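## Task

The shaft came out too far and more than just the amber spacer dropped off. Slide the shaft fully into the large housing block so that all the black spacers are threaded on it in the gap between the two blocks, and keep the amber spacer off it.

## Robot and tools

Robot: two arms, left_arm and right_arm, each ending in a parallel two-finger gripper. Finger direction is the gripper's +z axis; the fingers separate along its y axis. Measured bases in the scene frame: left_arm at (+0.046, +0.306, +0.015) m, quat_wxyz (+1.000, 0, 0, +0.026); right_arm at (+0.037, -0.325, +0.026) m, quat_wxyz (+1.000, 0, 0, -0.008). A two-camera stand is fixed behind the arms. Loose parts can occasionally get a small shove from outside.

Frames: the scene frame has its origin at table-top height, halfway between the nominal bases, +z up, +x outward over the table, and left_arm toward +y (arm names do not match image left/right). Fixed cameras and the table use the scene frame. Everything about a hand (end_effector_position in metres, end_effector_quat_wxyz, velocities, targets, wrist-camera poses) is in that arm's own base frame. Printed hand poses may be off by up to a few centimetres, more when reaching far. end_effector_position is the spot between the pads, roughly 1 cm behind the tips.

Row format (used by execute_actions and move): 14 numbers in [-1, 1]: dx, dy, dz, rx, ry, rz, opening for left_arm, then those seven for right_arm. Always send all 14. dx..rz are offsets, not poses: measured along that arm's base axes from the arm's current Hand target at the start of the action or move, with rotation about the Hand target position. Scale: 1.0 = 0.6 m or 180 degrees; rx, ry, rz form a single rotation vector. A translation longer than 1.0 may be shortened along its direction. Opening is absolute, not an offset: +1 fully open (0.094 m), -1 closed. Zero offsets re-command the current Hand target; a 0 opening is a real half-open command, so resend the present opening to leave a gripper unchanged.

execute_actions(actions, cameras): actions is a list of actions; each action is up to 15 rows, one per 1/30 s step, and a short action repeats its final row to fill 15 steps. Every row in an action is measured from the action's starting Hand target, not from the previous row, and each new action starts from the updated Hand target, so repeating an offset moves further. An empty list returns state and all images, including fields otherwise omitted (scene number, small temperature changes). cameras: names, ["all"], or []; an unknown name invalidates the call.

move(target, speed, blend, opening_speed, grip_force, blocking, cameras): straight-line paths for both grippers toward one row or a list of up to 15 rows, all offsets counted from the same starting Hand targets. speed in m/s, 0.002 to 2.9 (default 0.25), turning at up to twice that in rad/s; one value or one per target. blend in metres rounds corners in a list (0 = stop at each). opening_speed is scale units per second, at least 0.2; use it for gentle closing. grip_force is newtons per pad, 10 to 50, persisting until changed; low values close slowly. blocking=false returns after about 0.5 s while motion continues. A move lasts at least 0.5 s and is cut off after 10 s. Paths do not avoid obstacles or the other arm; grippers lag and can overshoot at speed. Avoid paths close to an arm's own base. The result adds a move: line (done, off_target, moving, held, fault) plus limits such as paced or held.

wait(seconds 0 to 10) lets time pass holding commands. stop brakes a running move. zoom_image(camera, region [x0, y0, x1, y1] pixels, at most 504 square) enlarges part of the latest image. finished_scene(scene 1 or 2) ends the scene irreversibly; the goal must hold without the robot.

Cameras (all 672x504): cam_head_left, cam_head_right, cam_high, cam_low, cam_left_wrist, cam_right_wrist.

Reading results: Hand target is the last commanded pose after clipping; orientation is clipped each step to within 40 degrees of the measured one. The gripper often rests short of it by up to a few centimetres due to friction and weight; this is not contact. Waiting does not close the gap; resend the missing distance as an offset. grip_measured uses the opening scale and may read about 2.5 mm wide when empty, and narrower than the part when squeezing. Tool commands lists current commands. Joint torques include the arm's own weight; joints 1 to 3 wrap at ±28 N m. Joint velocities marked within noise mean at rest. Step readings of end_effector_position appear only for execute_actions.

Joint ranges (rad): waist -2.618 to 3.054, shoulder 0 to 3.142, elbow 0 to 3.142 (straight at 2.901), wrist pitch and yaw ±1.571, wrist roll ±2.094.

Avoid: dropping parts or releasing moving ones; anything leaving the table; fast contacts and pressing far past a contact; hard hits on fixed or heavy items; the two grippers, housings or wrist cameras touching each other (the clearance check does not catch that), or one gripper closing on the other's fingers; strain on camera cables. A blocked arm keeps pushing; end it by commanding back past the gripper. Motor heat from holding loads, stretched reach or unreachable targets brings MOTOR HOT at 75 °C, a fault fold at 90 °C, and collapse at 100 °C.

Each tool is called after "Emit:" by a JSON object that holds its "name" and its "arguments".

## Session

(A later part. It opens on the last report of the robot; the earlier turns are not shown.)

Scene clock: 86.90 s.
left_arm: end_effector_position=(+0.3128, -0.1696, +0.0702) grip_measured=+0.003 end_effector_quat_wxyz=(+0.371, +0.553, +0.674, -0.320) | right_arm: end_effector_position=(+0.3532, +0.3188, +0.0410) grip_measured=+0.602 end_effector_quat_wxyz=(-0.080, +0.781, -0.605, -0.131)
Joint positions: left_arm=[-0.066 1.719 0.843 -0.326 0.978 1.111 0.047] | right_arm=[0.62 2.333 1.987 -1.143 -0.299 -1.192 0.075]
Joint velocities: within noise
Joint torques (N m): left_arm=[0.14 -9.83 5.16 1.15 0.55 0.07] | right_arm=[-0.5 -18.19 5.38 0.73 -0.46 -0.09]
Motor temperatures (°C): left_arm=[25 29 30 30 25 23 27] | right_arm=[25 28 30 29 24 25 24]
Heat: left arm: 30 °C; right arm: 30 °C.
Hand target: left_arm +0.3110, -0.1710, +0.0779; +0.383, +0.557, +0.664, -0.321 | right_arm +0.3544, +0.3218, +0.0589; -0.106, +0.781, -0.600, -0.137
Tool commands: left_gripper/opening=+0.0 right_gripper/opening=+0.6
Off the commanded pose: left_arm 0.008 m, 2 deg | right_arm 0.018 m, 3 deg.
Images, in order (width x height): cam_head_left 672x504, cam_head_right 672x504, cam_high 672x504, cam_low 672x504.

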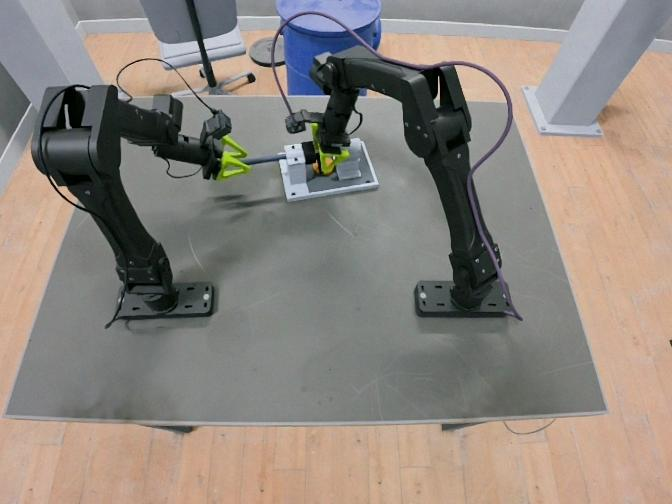

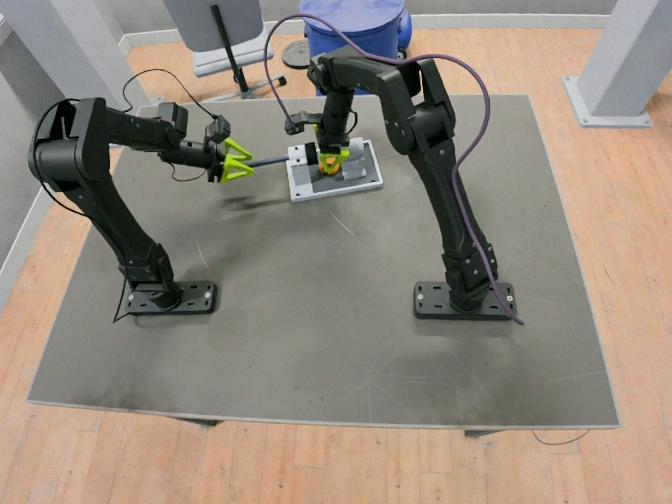

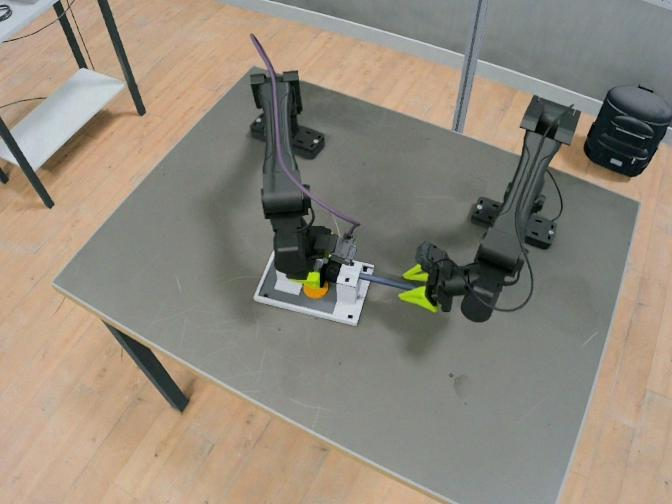

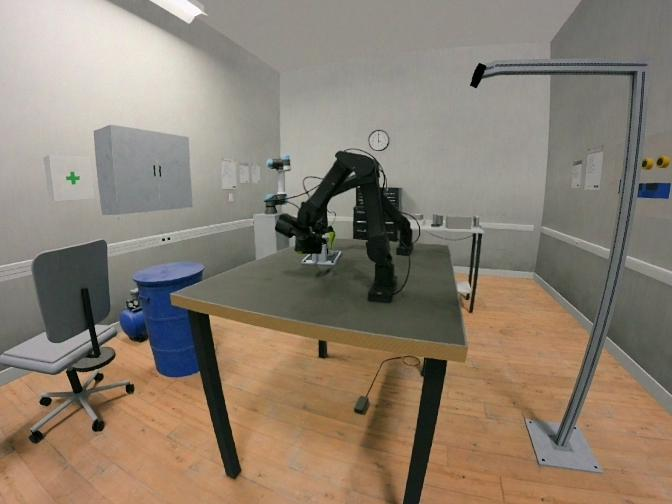

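Emit:
{"name": "zoom_image", "arguments": {"camera": "cam_high", "region": [290, 250, 350, 305]}}

Emit:
{"name": "zoom_image", "arguments": {"camera": "cam_head_left", "region": [295, 130, 355, 180]}}

Scaled by 8.400 from the camera's 672x504 image, which has a finer 960x720 frame.

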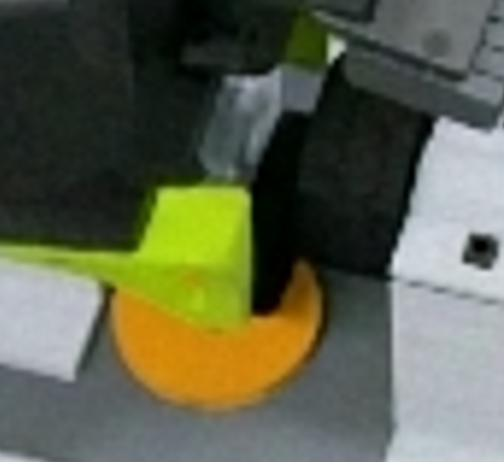

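Scaled by 8.400 from the camera's 672x504 image, which has a finer 960x720 frame.

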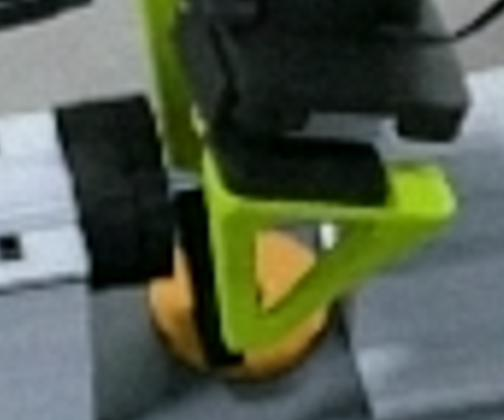

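Emit:
{"name": "move", "arguments": {"target": [0,0,0,0,0,0,0.0,0.0,0.0,-0.036,0,0,0,0.6], "speed": 0.1, "cameras": ["cam_right_wrist","cam_high","cam_head_left"]}}

Emit:
{"name": "zoom_image", "arguments": {"camera": "cam_high", "region": [290, 250, 350, 305]}}

Emit:
{"name": "zoom_image", "arguments": {"camera": "cam_head_left", "region": [295, 130, 355, 180]}}

Scene clock: 92.53 s.
left_arm: end_effector_position=(+0.3128, -0.1696, +0.0702) grip_measured=+0.003 end_effector_quat_wxyz=(+0.371, +0.553, +0.674, -0.320) | right_arm: end_effector_position=(+0.3527, +0.3186, +0.0275) grip_measured=+0.602 end_effector_quat_wxyz=(-0.083, +0.781, -0.604, -0.131)
Joint positions: left_arm=[-0.066 1.719 0.843 -0.326 0.978 1.111 0.047] | right_arm=[0.62 2.333 1.931 -1.082 -0.3 -1.192 0.075]
Joint torques (N m): left_arm=[0.16 -9.81 5.16 1.15 0.54 0.07] | right_arm=[-0.5 -16.85 4.71 0.9 -0.45 -0.09]
Heat: left arm: 30 °C; right arm: 30 °C.
Hand target: left_arm +0.3110, -0.1710, +0.0779; +0.383, +0.557, +0.664, -0.321 | right_arm +0.3544, +0.3218, +0.0373; -0.106, +0.781, -0.600, -0.137
Off the commanded pose: left_arm 0.008 m, 2 deg | right_arm 0.010 m, 3 deg.
move: off_target (right_arm)
Images, in order (width x height): cam_head_left 672x504, cam_high 672x504, cam_right_wrist 672x504.

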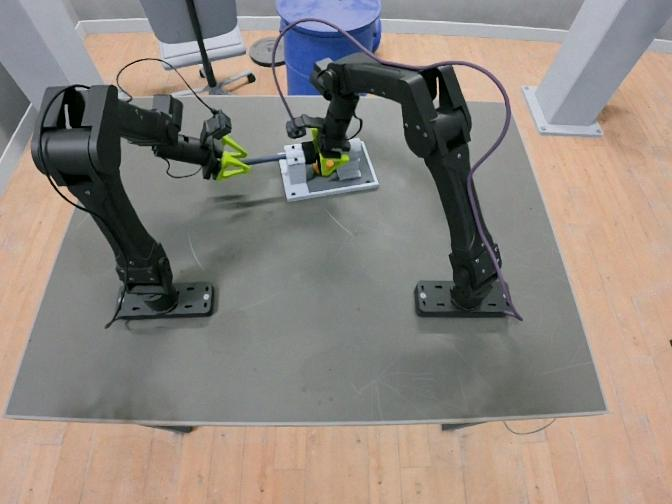

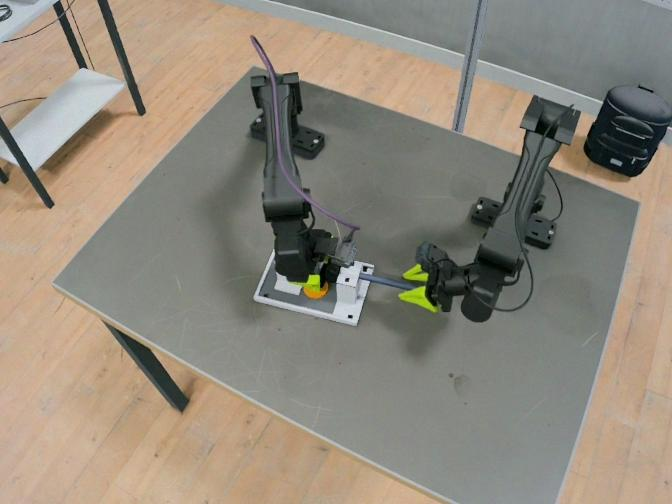

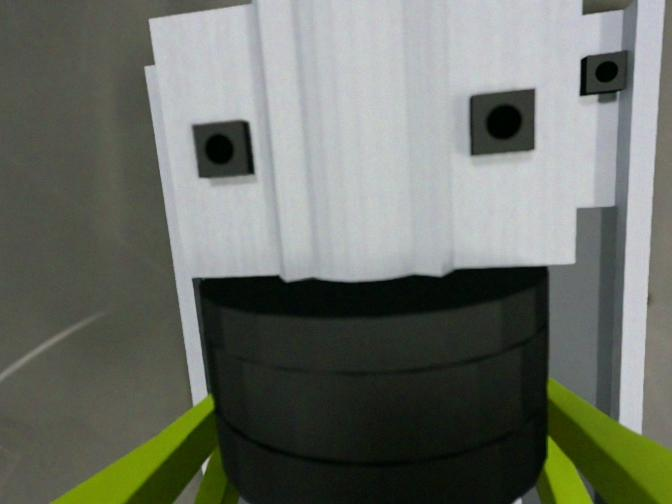

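Scaled by 8.400 from the camera's 672x504 image, which has a finer 960x720 frame.

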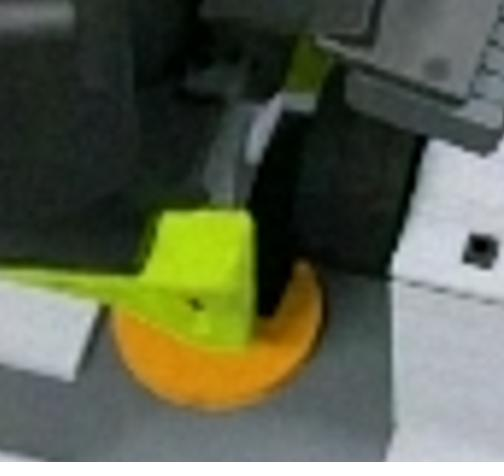

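Scaled by 8.400 from the camera's 672x504 image, which has a finer 960x720 frame.

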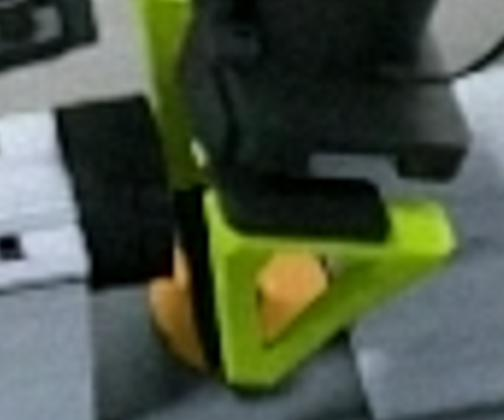

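Emit:
{"name": "move", "arguments": {"target": [0,0,0,0,0,0,0.0,-0.001,0.0055,-0.021,0,0,0,0.6], "speed": 0.1, "cameras": ["cam_high","cam_head_left","cam_head_right"]}}

Emit:
{"name": "zoom_image", "arguments": {"camera": "cam_high", "region": [290, 250, 350, 305]}}

Emit:
{"name": "zoom_image", "arguments": {"camera": "cam_head_left", "region": [295, 130, 355, 180]}}

Emit:
{"name": "zoom_image", "arguments": {"camera": "cam_head_right", "region": [300, 130, 360, 180]}}

Scene clock: 94.73 s.
left_arm: end_effector_position=(+0.3128, -0.1696, +0.0702) grip_measured=+0.003 end_effector_quat_wxyz=(+0.371, +0.553, +0.674, -0.320) | right_arm: end_effector_position=(+0.3538, +0.3194, +0.0270) grip_measured=+0.602 end_effector_quat_wxyz=(-0.089, +0.781, -0.604, -0.129)
Joint positions: left_arm=[-0.066 1.719 0.843 -0.326 0.978 1.111 0.047] | right_arm=[0.62 2.326 1.916 -1.061 -0.3 -1.189 0.075]
Joint torques (N m): left_arm=[0.16 -9.83 5.16 1.15 0.55 0.07] | right_arm=[0.01 -14.56 4.1 1.13 -0.44 -0.05]
Heat: left arm: 30 °C; right arm: 31 °C.
Hand target: left_arm +0.3110, -0.1710, +0.0779; +0.383, +0.557, +0.664, -0.321 | right_arm +0.3537, +0.3251, +0.0246; -0.106, +0.781, -0.600, -0.137
Off the commanded pose: left_arm 0.008 m, 2 deg | right_arm 0.006 m, 2 deg.
move: done
Images, in order (width x height): cam_head_left 672x504, cam_head_right 672x504, cam_high 672x504.

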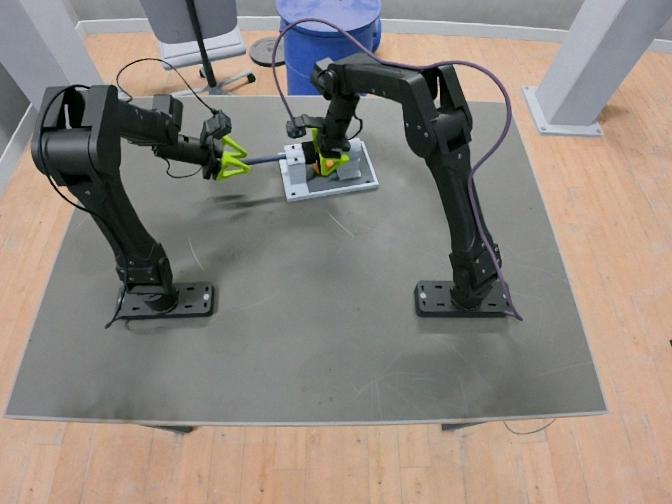

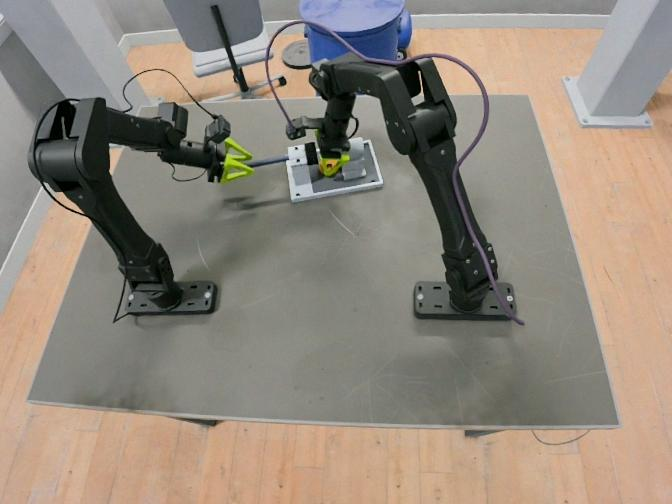

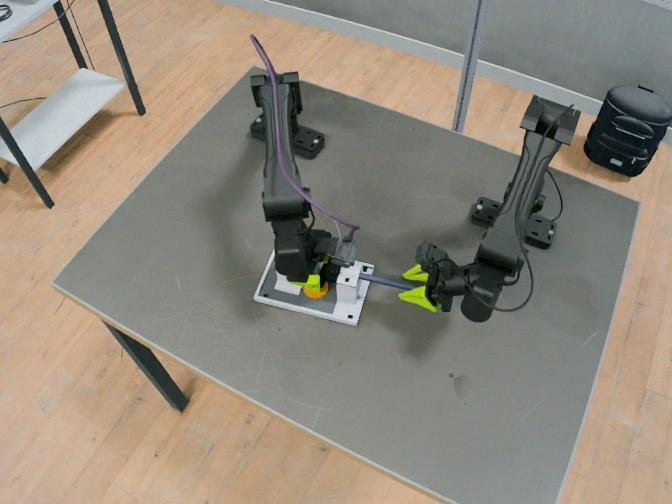

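Scaled by 8.400 from the camera's 672x504 image, which has a finer 960x720 frame.

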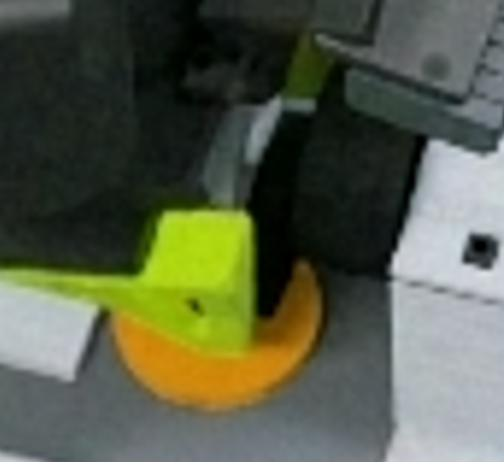

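Scaled by 8.400 from the camera's 672x504 image, which has a finer 960x720 frame.

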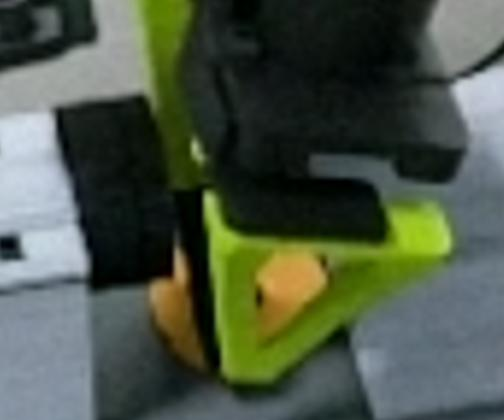

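Scaled by 8.400 from the camera's 672x504 image, which has a finer 960x720 frame.

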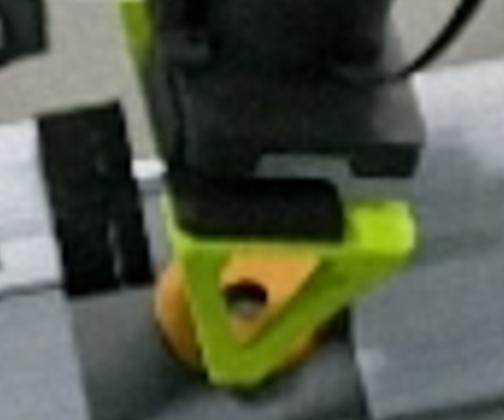

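Emit:
{"name": "zoom_image", "arguments": {"camera": "cam_high", "region": [265, 215, 365, 305]}}

Emit:
{"name": "zoom_image", "arguments": {"camera": "cam_head_right", "region": [290, 90, 390, 190]}}

Scaled by 5.040 from the camera's 672x504 image, which has a finer 960x720 frame.

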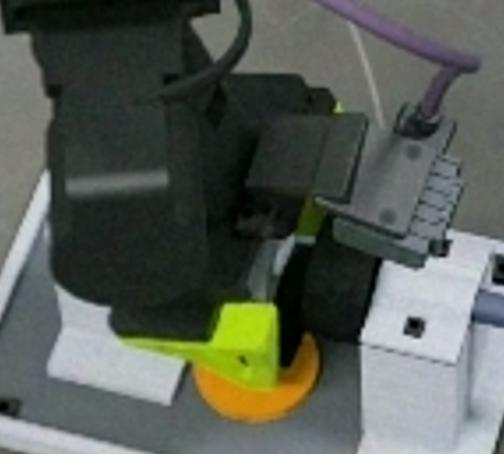

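Scaled by 5.040 from the camera's 672x504 image, which has a finer 960x720 frame.

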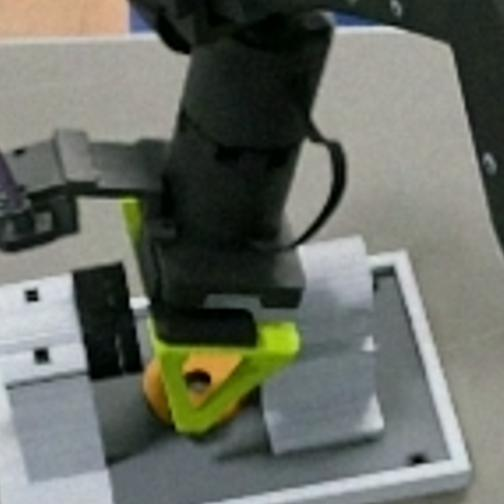

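Emit:
{"name": "move", "arguments": {"target": [[0,0,0,0,0,0,0.0,0.0,0.0,0.26,0,0,0,0.6],[0,0,0,0,0,0,0.0,-0.05,-0.32,0.36,0,0,0,0.6]], "speed": 0.25, "blend": [0.03,0], "cameras": ["cam_right_wrist","cam_head_left","cam_high"]}}

Scene clock: 107.53 s.
left_arm: end_effector_position=(+0.3128, -0.1696, +0.0702) grip_measured=+0.003 end_effector_quat_wxyz=(+0.371, +0.553, +0.674, -0.320) | right_arm: end_effector_position=(+0.3327, +0.1293, +0.2344) grip_measured=+0.602 end_effector_quat_wxyz=(-0.168, +0.767, -0.614, -0.074)
Joint positions: left_arm=[-0.066 1.719 0.843 -0.326 0.978 1.111 0.047] | right_arm=[0.204 1.791 1.94 -1.549 -0.329 -1.559 0.075]
Joint torques (N m): left_arm=[0.14 -9.81 5.18 1.15 0.55 0.07] | right_arm=[0.09 -10.89 5.09 0.66 -0.51 -0.1]
Heat: left arm: 30 °C; right arm: 31 °C.
Hand target: left_arm +0.3110, -0.1710, +0.0779; +0.383, +0.557, +0.664, -0.321 | right_arm +0.3237, +0.1330, +0.2406; -0.106, +0.781, -0.600, -0.137
Off the commanded pose: left_arm 0.008 m, 2 deg | right_arm 0.012 m, 10 deg.
joint sent to its limit (right arm) — joint 4 (wrist pitch), lower limit. The joint targets are off in orientation, not in position.
move: off_target (right_arm)
Images, in order (width x height): cam_head_left 672x504, cam_high 672x504, cam_right_wrist 672x504.

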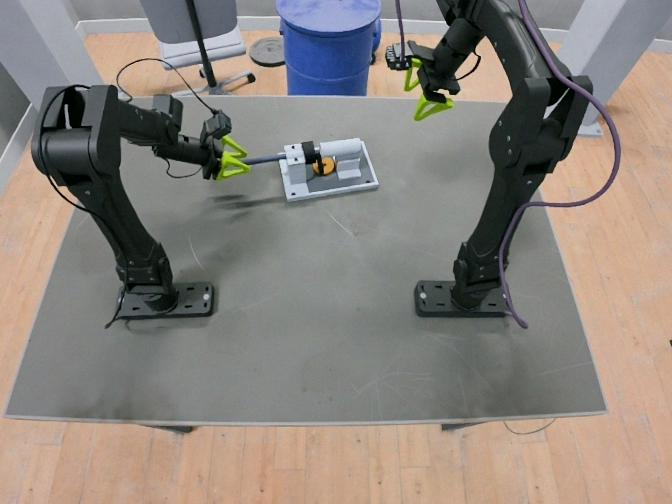

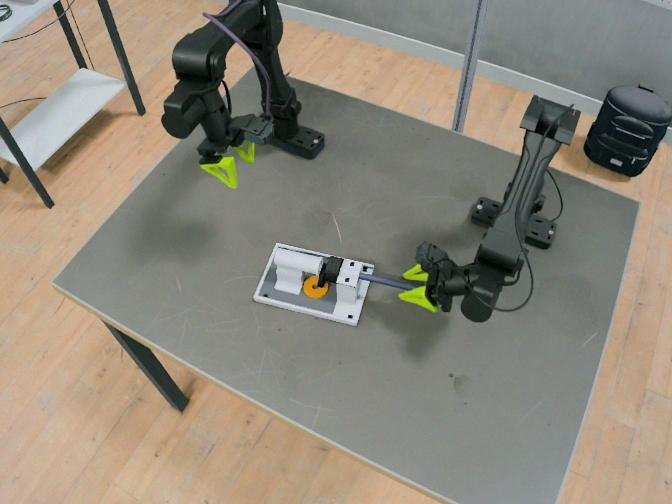

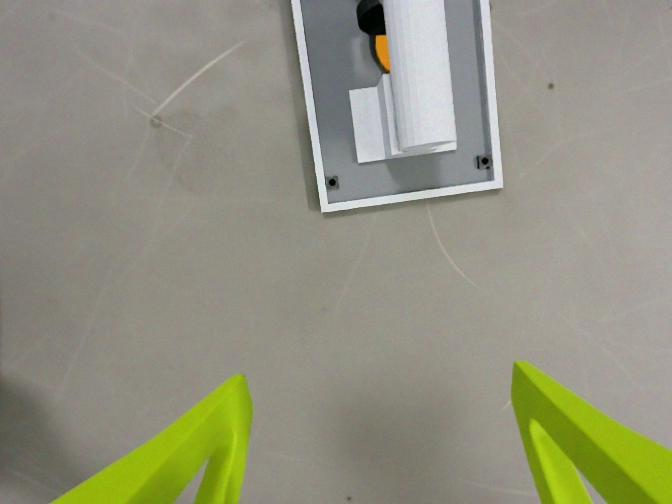

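Emit:
{"name": "zoom_image", "arguments": {"camera": "cam_head_left", "region": [270, 120, 390, 210]}}

Emit:
{"name": "zoom_image", "arguments": {"camera": "cam_high", "region": [250, 230, 370, 330]}}

Scaled by 4.200 from the camera's 672x504 image, which has a finer 960x720 frame.

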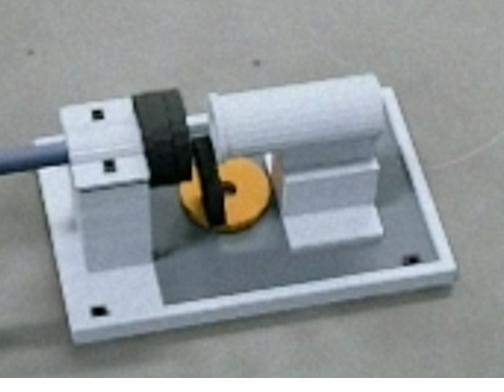

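Scaled by 4.200 from the camera's 672x504 image, which has a finer 960x720 frame.

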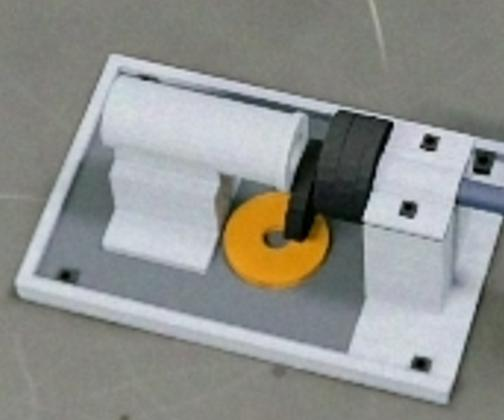

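Emit:
{"name": "zoom_image", "arguments": {"camera": "cam_high", "region": [190, 100, 280, 200]}}

Emit:
{"name": "zoom_image", "arguments": {"camera": "cam_high", "region": [390, 235, 480, 325]}}

Emit:
{"name": "zoom_image", "arguments": {"camera": "cam_head_left", "region": [380, 30, 470, 130]}}

Scaled by 5.040 from the camera's 672x504 image, which has a finer 960x720 frame.

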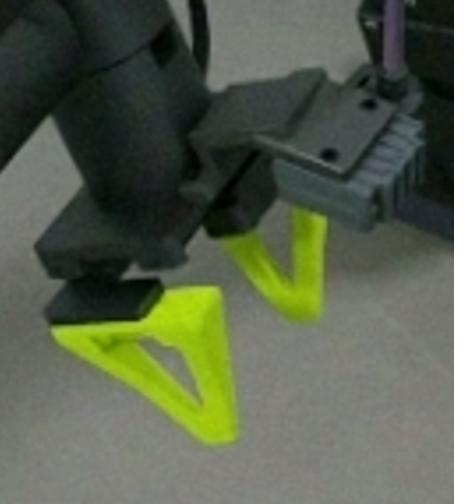

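Scaled by 5.600 from the camera's 672x504 image, which has a finer 960x720 frame.

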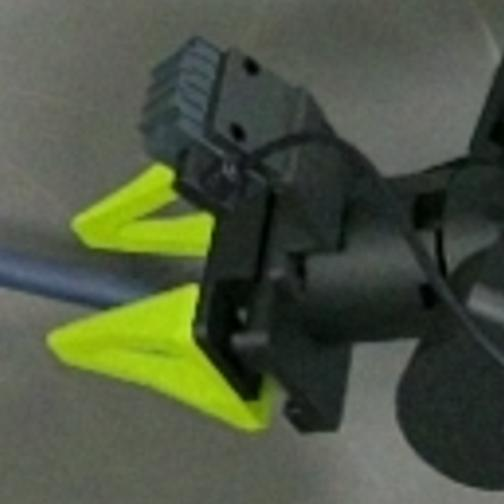

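Scaled by 5.040 from the camera's 672x504 image, which has a finer 960x720 frame.

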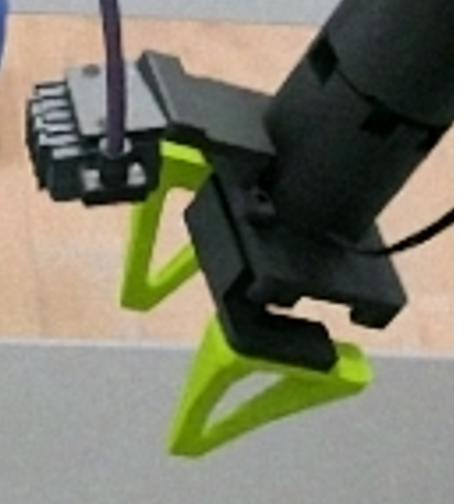

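Emit:
{"name": "execute_actions", "arguments": {"actions": [], "cameras": ["cam_left_wrist","cam_right_wrist"]}}

Emit:
{"name": "zoom_image", "arguments": {"camera": "cam_left_wrist", "region": [100, 330, 500, 504]}}

Scene clock: 118.93 s.
left_arm: end_effector_position=(+0.3128, -0.1696, +0.0702) grip_measured=+0.003 end_effector_quat_wxyz=(+0.371, +0.553, +0.674, -0.320) | right_arm: end_effector_position=(+0.3327, +0.1293, +0.2344) grip_measured=+0.602 end_effector_quat_wxyz=(-0.168, +0.768, -0.614, -0.074)
Joint positions: left_arm=[-0.066 1.719 0.843 -0.326 0.978 1.111 0.047] | right_arm=[0.204 1.791 1.94 -1.549 -0.329 -1.56 0.075]
Joint velocities: within noise
Joint torques (N m): left_arm=[0.16 -9.81 5.16 1.15 0.55 0.07] | right_arm=[0.12 -10.91 5.11 0.65 -0.5 -0.08]
Motor temperatures (°C): left_arm=[25 29 30 30 25 23 27] | right_arm=[25 30 29 29 24 25 24]
Heat: left arm: 30 °C; right arm: 30 °C.
Hand target: left_arm +0.3110, -0.1710, +0.0779; +0.383, +0.557, +0.664, -0.321 | right_arm +0.3237, +0.1330, +0.2406; -0.106, +0.781, -0.600, -0.137
Tool commands: left_gripper/opening=+0.0 right_gripper/opening=+0.6
Off the commanded pose: left_arm 0.008 m, 2 deg | right_arm 0.012 m, 10 deg.
Images, in order (width x height): cam_left_wrist 672x504, cam_right_wrist 672x504.

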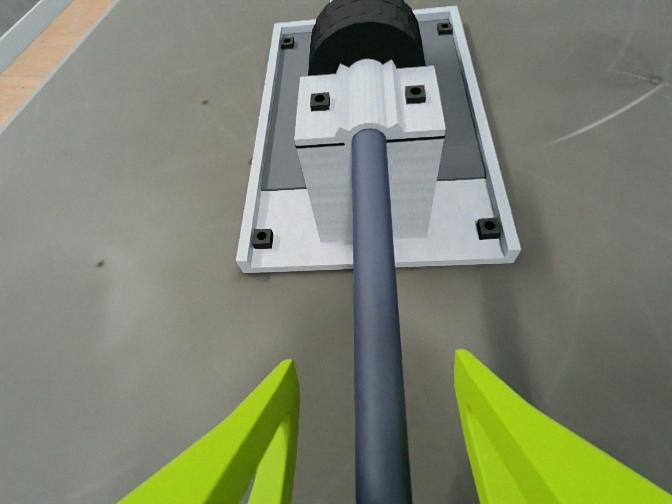

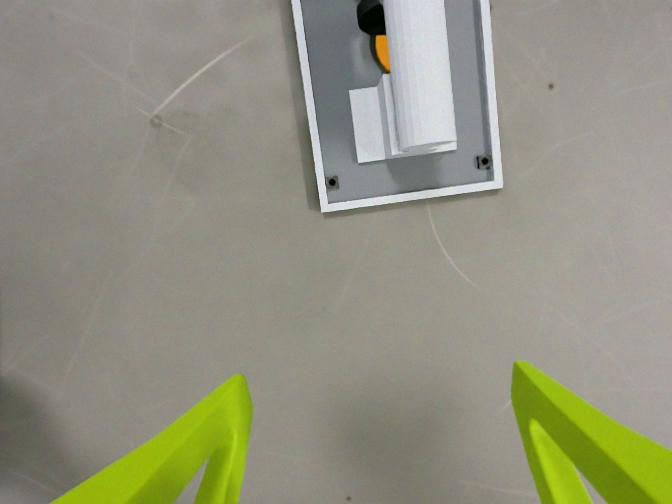

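Scaled by 1.260 from the camera's 672x504 image, which has a finer 960x720 frame.

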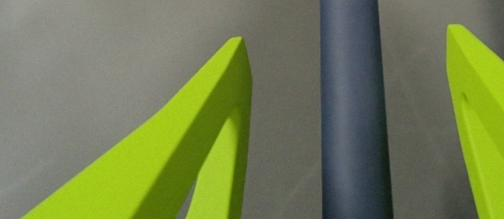

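Emit:
{"name": "move", "arguments": {"target": [[0,0,0.15,0,0,0,0.0,0,0,0,0,0,0,0.6],[-0.1017,-0.215,0.17,0.012,0.0177,0.3534,-0.2,0,0,0,0,0,0,0.6],[-0.0933,-0.29,0.0867,0.0171,0.0253,0.5048,-0.36,0,0,0,0,0,0,0.6]], "speed": 0.3, "blend": [0.02,0.04,0], "cameras": ["cam_left_wrist","cam_high","cam_head_left"]}}

Scene clock: 132.40 s.
left_arm: end_effector_position=(+0.2529, -0.3418, +0.1282) grip_measured=-0.357 end_effector_quat_wxyz=(+0.451, -0.085, +0.888, +0.038) | right_arm: end_effector_position=(+0.3327, +0.1293, +0.2344) grip_measured=+0.602 end_effector_quat_wxyz=(-0.168, +0.768, -0.614, -0.074)
Joint positions: left_arm=[-1.284 1.991 1.528 -0.962 -0.932 -1.4 0.03] | right_arm=[0.204 1.791 1.94 -1.549 -0.329 -1.56 0.075]
Joint torques (N m): left_arm=[-0.35 -9.2 9.31 0.62 -0.57 -0.07] | right_arm=[0.09 -10.92 5.09 0.66 -0.5 -0.08]
Heat: left arm: 31 °C; right arm: 29 °C.
Hand target: left_arm +0.2549, -0.3451, +0.1300; +0.460, -0.085, +0.883, +0.043 | right_arm +0.3237, +0.1330, +0.2406; -0.106, +0.781, -0.600, -0.137
Off the commanded pose: left_arm 0.004 m, 1 deg | right_arm 0.012 m, 10 deg.
joint sent to its limit (right arm) — joint 4 (wrist pitch), lower limit. The joint targets are off in orientation, not in position.
move: off_target (right_arm); blend cut to 0 m at target 2
Images, in order (width x height): cam_head_left 672x504, cam_high 672x504, cam_left_wrist 672x504.

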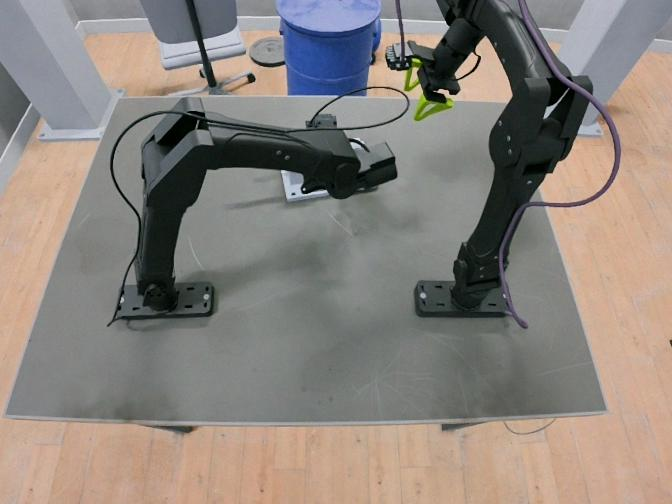

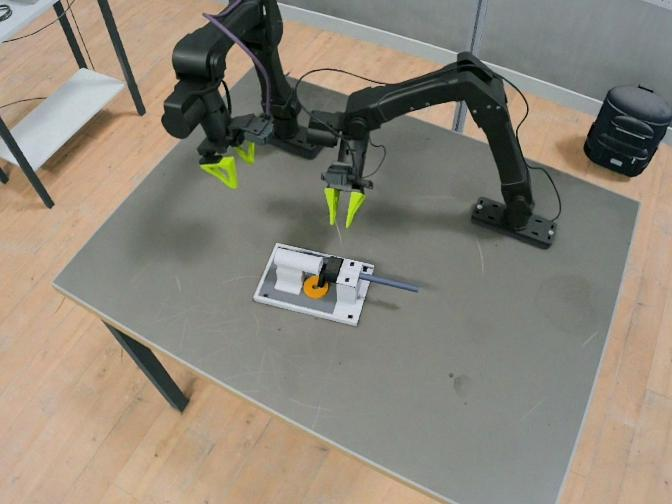

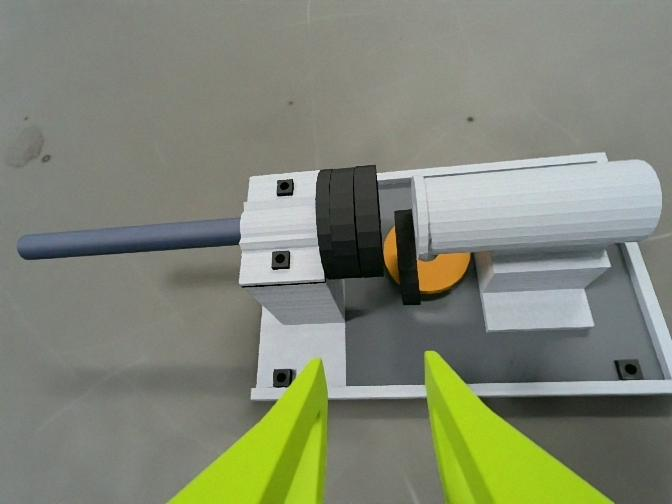

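Emit:
{"name": "move", "arguments": {"target": [0.0325,-0.0297,-0.123,0,0,0,-0.45,0,0,0,0,0,0,0.6], "speed": 0.15, "cameras": ["cam_left_wrist","cam_high","cam_head_left"]}}

Scene clock: 135.77 s.
left_arm: end_effector_position=(+0.2719, -0.3661, +0.0612) grip_measured=-0.447 end_effector_quat_wxyz=(+0.455, -0.088, +0.886, +0.033) | right_arm: end_effector_position=(+0.3327, +0.1293, +0.2344) grip_measured=+0.602 end_effector_quat_wxyz=(-0.168, +0.768, -0.614, -0.074)
Joint positions: left_arm=[-1.258 2.164 1.507 -0.721 -0.933 -1.359 0.026] | right_arm=[0.204 1.791 1.94 -1.549 -0.329 -1.56 0.075]
Joint torques (N m): left_arm=[0.34 -11.08 5.89 0.91 -0.51 0.06] | right_arm=[0.12 -10.91 5.11 0.66 -0.5 -0.08]
Heat: left arm: 31 °C; right arm: 29 °C.
Hand target: left_arm +0.2745, -0.3629, +0.0562; +0.460, -0.085, +0.883, +0.043 | right_arm +0.3237, +0.1330, +0.2406; -0.106, +0.781, -0.600, -0.137
Off the commanded pose: left_arm 0.007 m, 1 deg | right_arm 0.012 m, 10 deg.
joint sent to its limit (right arm) — joint 4 (wrist pitch), lower limit. The joint targets are off in orientation, not in position.
move: off_target (right_arm)
Images, in order (width x height): cam_head_left 672x504, cam_high 672x504, cam_left_wrist 672x504.

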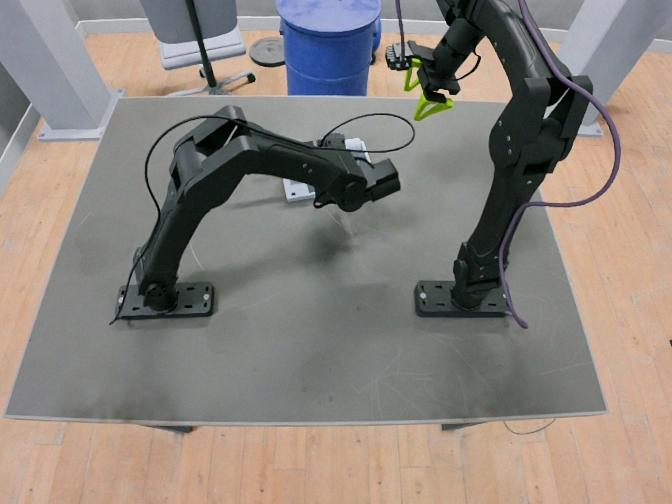

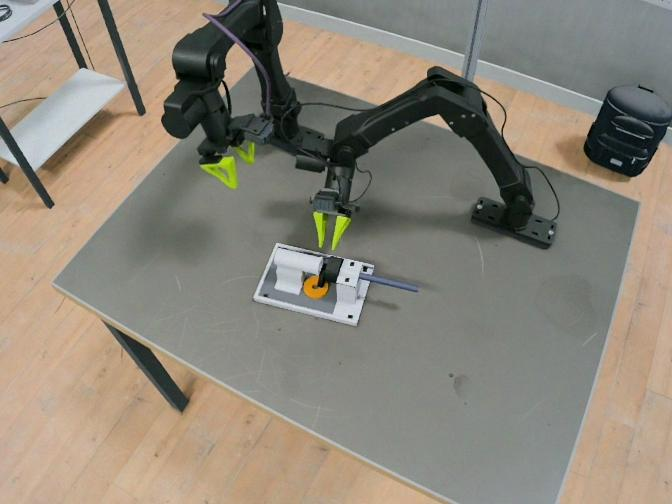

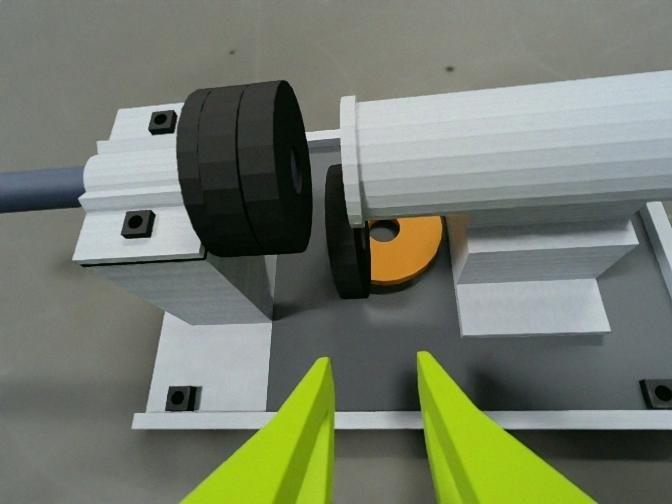

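Emit:
{"name": "execute_actions", "arguments": {"actions": []}}

Scene clock: 140.00 s.
left_arm: end_effector_position=(+0.2719, -0.3662, +0.0612) grip_measured=-0.447 end_effector_quat_wxyz=(+0.455, -0.088, +0.886, +0.033) | right_arm: end_effector_position=(+0.3327, +0.1293, +0.2344) grip_measured=+0.602 end_effector_quat_wxyz=(-0.168, +0.768, -0.614, -0.074)
Joint positions: left_arm=[-1.258 2.164 1.507 -0.721 -0.933 -1.358 0.026] | right_arm=[0.204 1.791 1.94 -1.549 -0.329 -1.56 0.075]
Joint velocities: within noise
Joint torques (N m): left_arm=[0.32 -11.07 5.9 0.9 -0.51 0.05] | right_arm=[0.1 -10.91 5.08 0.66 -0.5 -0.09]
Motor temperatures (°C): left_arm=[25 29 31 30 25 23 27] | right_arm=[25 29 29 29 24 25 24]
Heat: left arm: 31 °C; right arm: 29 °C.
Hand target: left_arm +0.2745, -0.3629, +0.0562; +0.460, -0.085, +0.883, +0.043 | right_arm +0.3237, +0.1330, +0.2406; -0.106, +0.781, -0.600, -0.137
Tool commands: left_gripper/opening=-0.45 right_gripper/opening=+0.6
Off the commanded pose: left_arm 0.007 m, 1 deg | right_arm 0.012 m, 10 deg.

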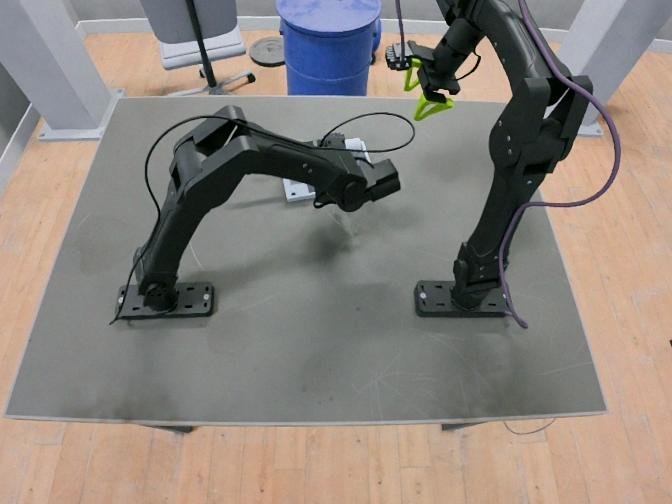

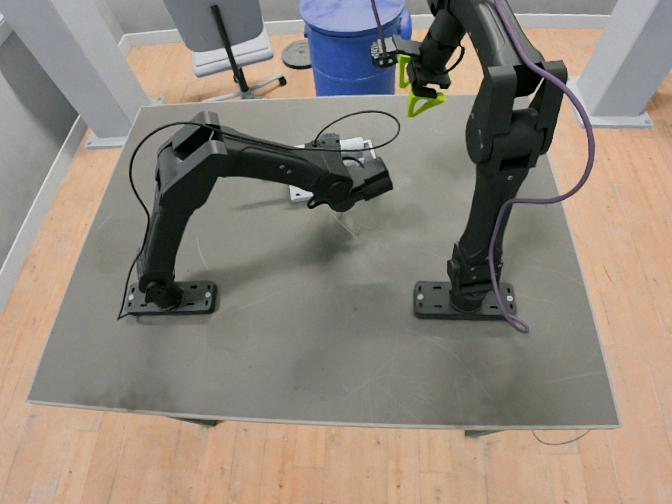

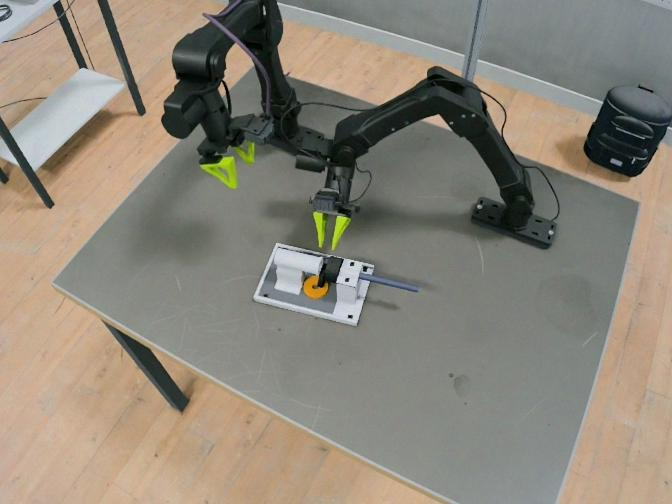

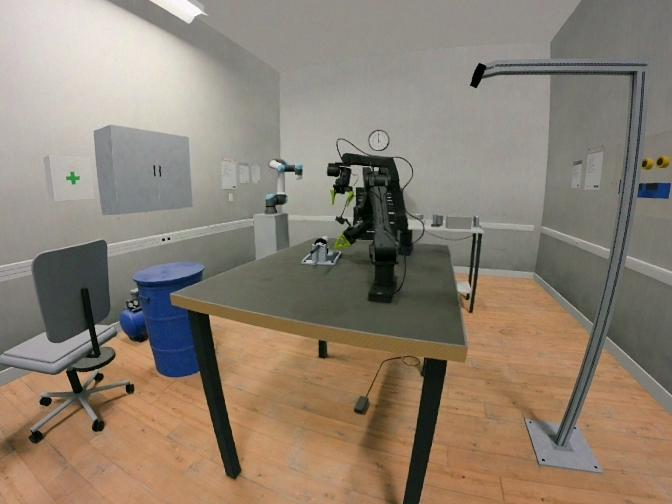

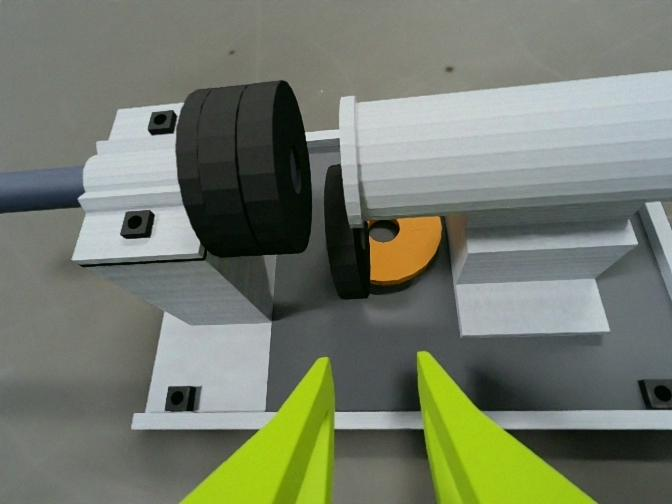

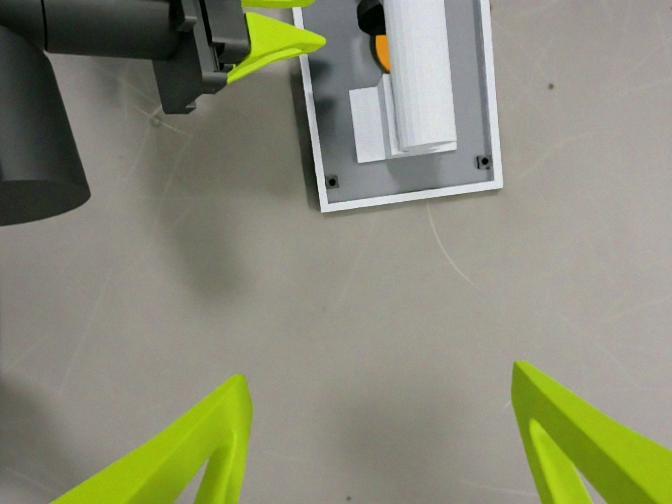

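Emit:
{"name": "zoom_image", "arguments": {"camera": "cam_left_wrist", "region": [260, 120, 460, 320]}}

Emit:
{"name": "zoom_image", "arguments": {"camera": "cam_high", "region": [270, 235, 390, 325]}}

Scaled by 2.520 from the camera's 672x504 image, which has a finer 960x720 frame.

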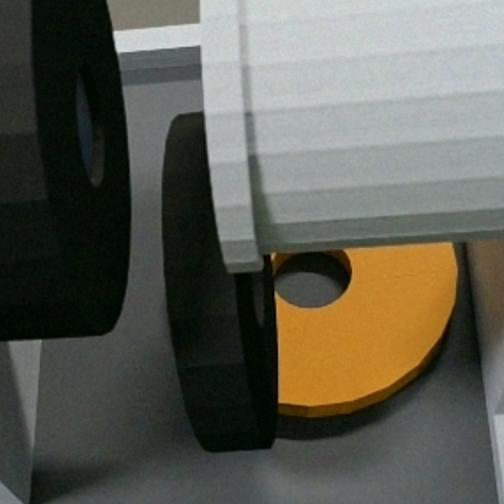

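Scaled by 4.200 from the camera's 672x504 image, which has a finer 960x720 frame.

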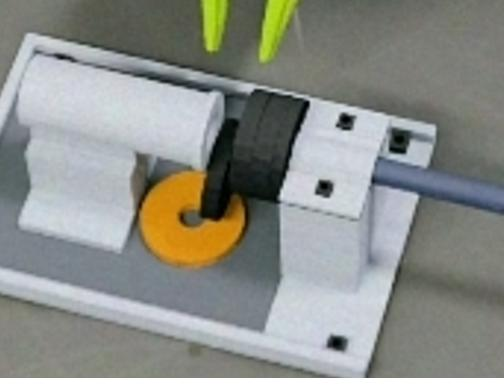

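Emit:
{"name": "move", "arguments": {"target": [0.0400, 0.0170, -0.0367, 0, 0, 0, -0.45, 0, 0, 0, 0, 0, 0, 0.6], "speed": 0.08, "cameras": ["cam_left_wrist"]}}

Scene clock: 149.67 s.
left_arm: end_effector_position=(+0.2987, -0.3564, +0.0439) grip_measured=-0.447 end_effector_quat_wxyz=(+0.459, -0.092, +0.883, +0.030) | right_arm: end_effector_position=(+0.3327, +0.1293, +0.2344) grip_measured=+0.602 end_effector_quat_wxyz=(-0.168, +0.768, -0.614, -0.074)
Joint positions: left_arm=[-1.191 2.174 1.435 -0.544 -0.925 -1.253 0.026] | right_arm=[0.204 1.791 1.94 -1.549 -0.329 -1.56 0.075]
Joint torques (N m): left_arm=[0.02 -10.55 5.48 1.05 -0.44 0.06] | right_arm=[0.1 -10.89 5.09 0.67 -0.5 -0.08]
Heat: left arm: 31 °C; right arm: 29 °C.
Hand target: left_arm +0.2986, -0.3525, +0.0341; +0.460, -0.085, +0.883, +0.044 | right_arm +0.3237, +0.1330, +0.2406; -0.106, +0.781, -0.600, -0.137
Off the commanded pose: left_arm 0.010 m, 2 deg | right_arm 0.012 m, 10 deg.
joint sent to its limit (right arm) — joint 4 (wrist pitch), lower limit. The joint targets are off in orientation, not in position.
move: off_target (right_arm)
Images, in order (width x height): cam_left_wrist 672x504.

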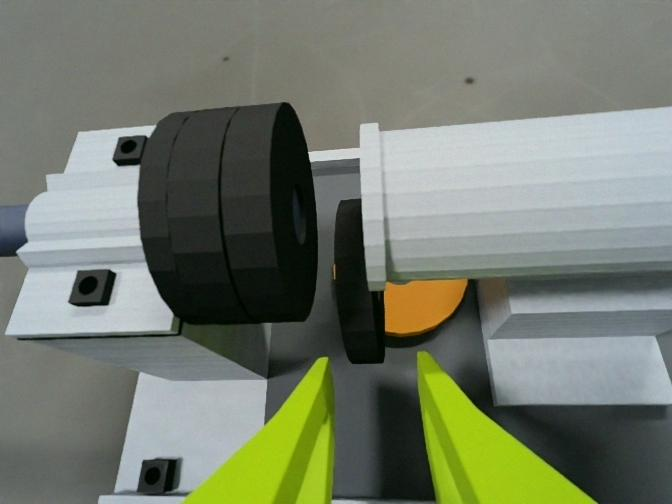

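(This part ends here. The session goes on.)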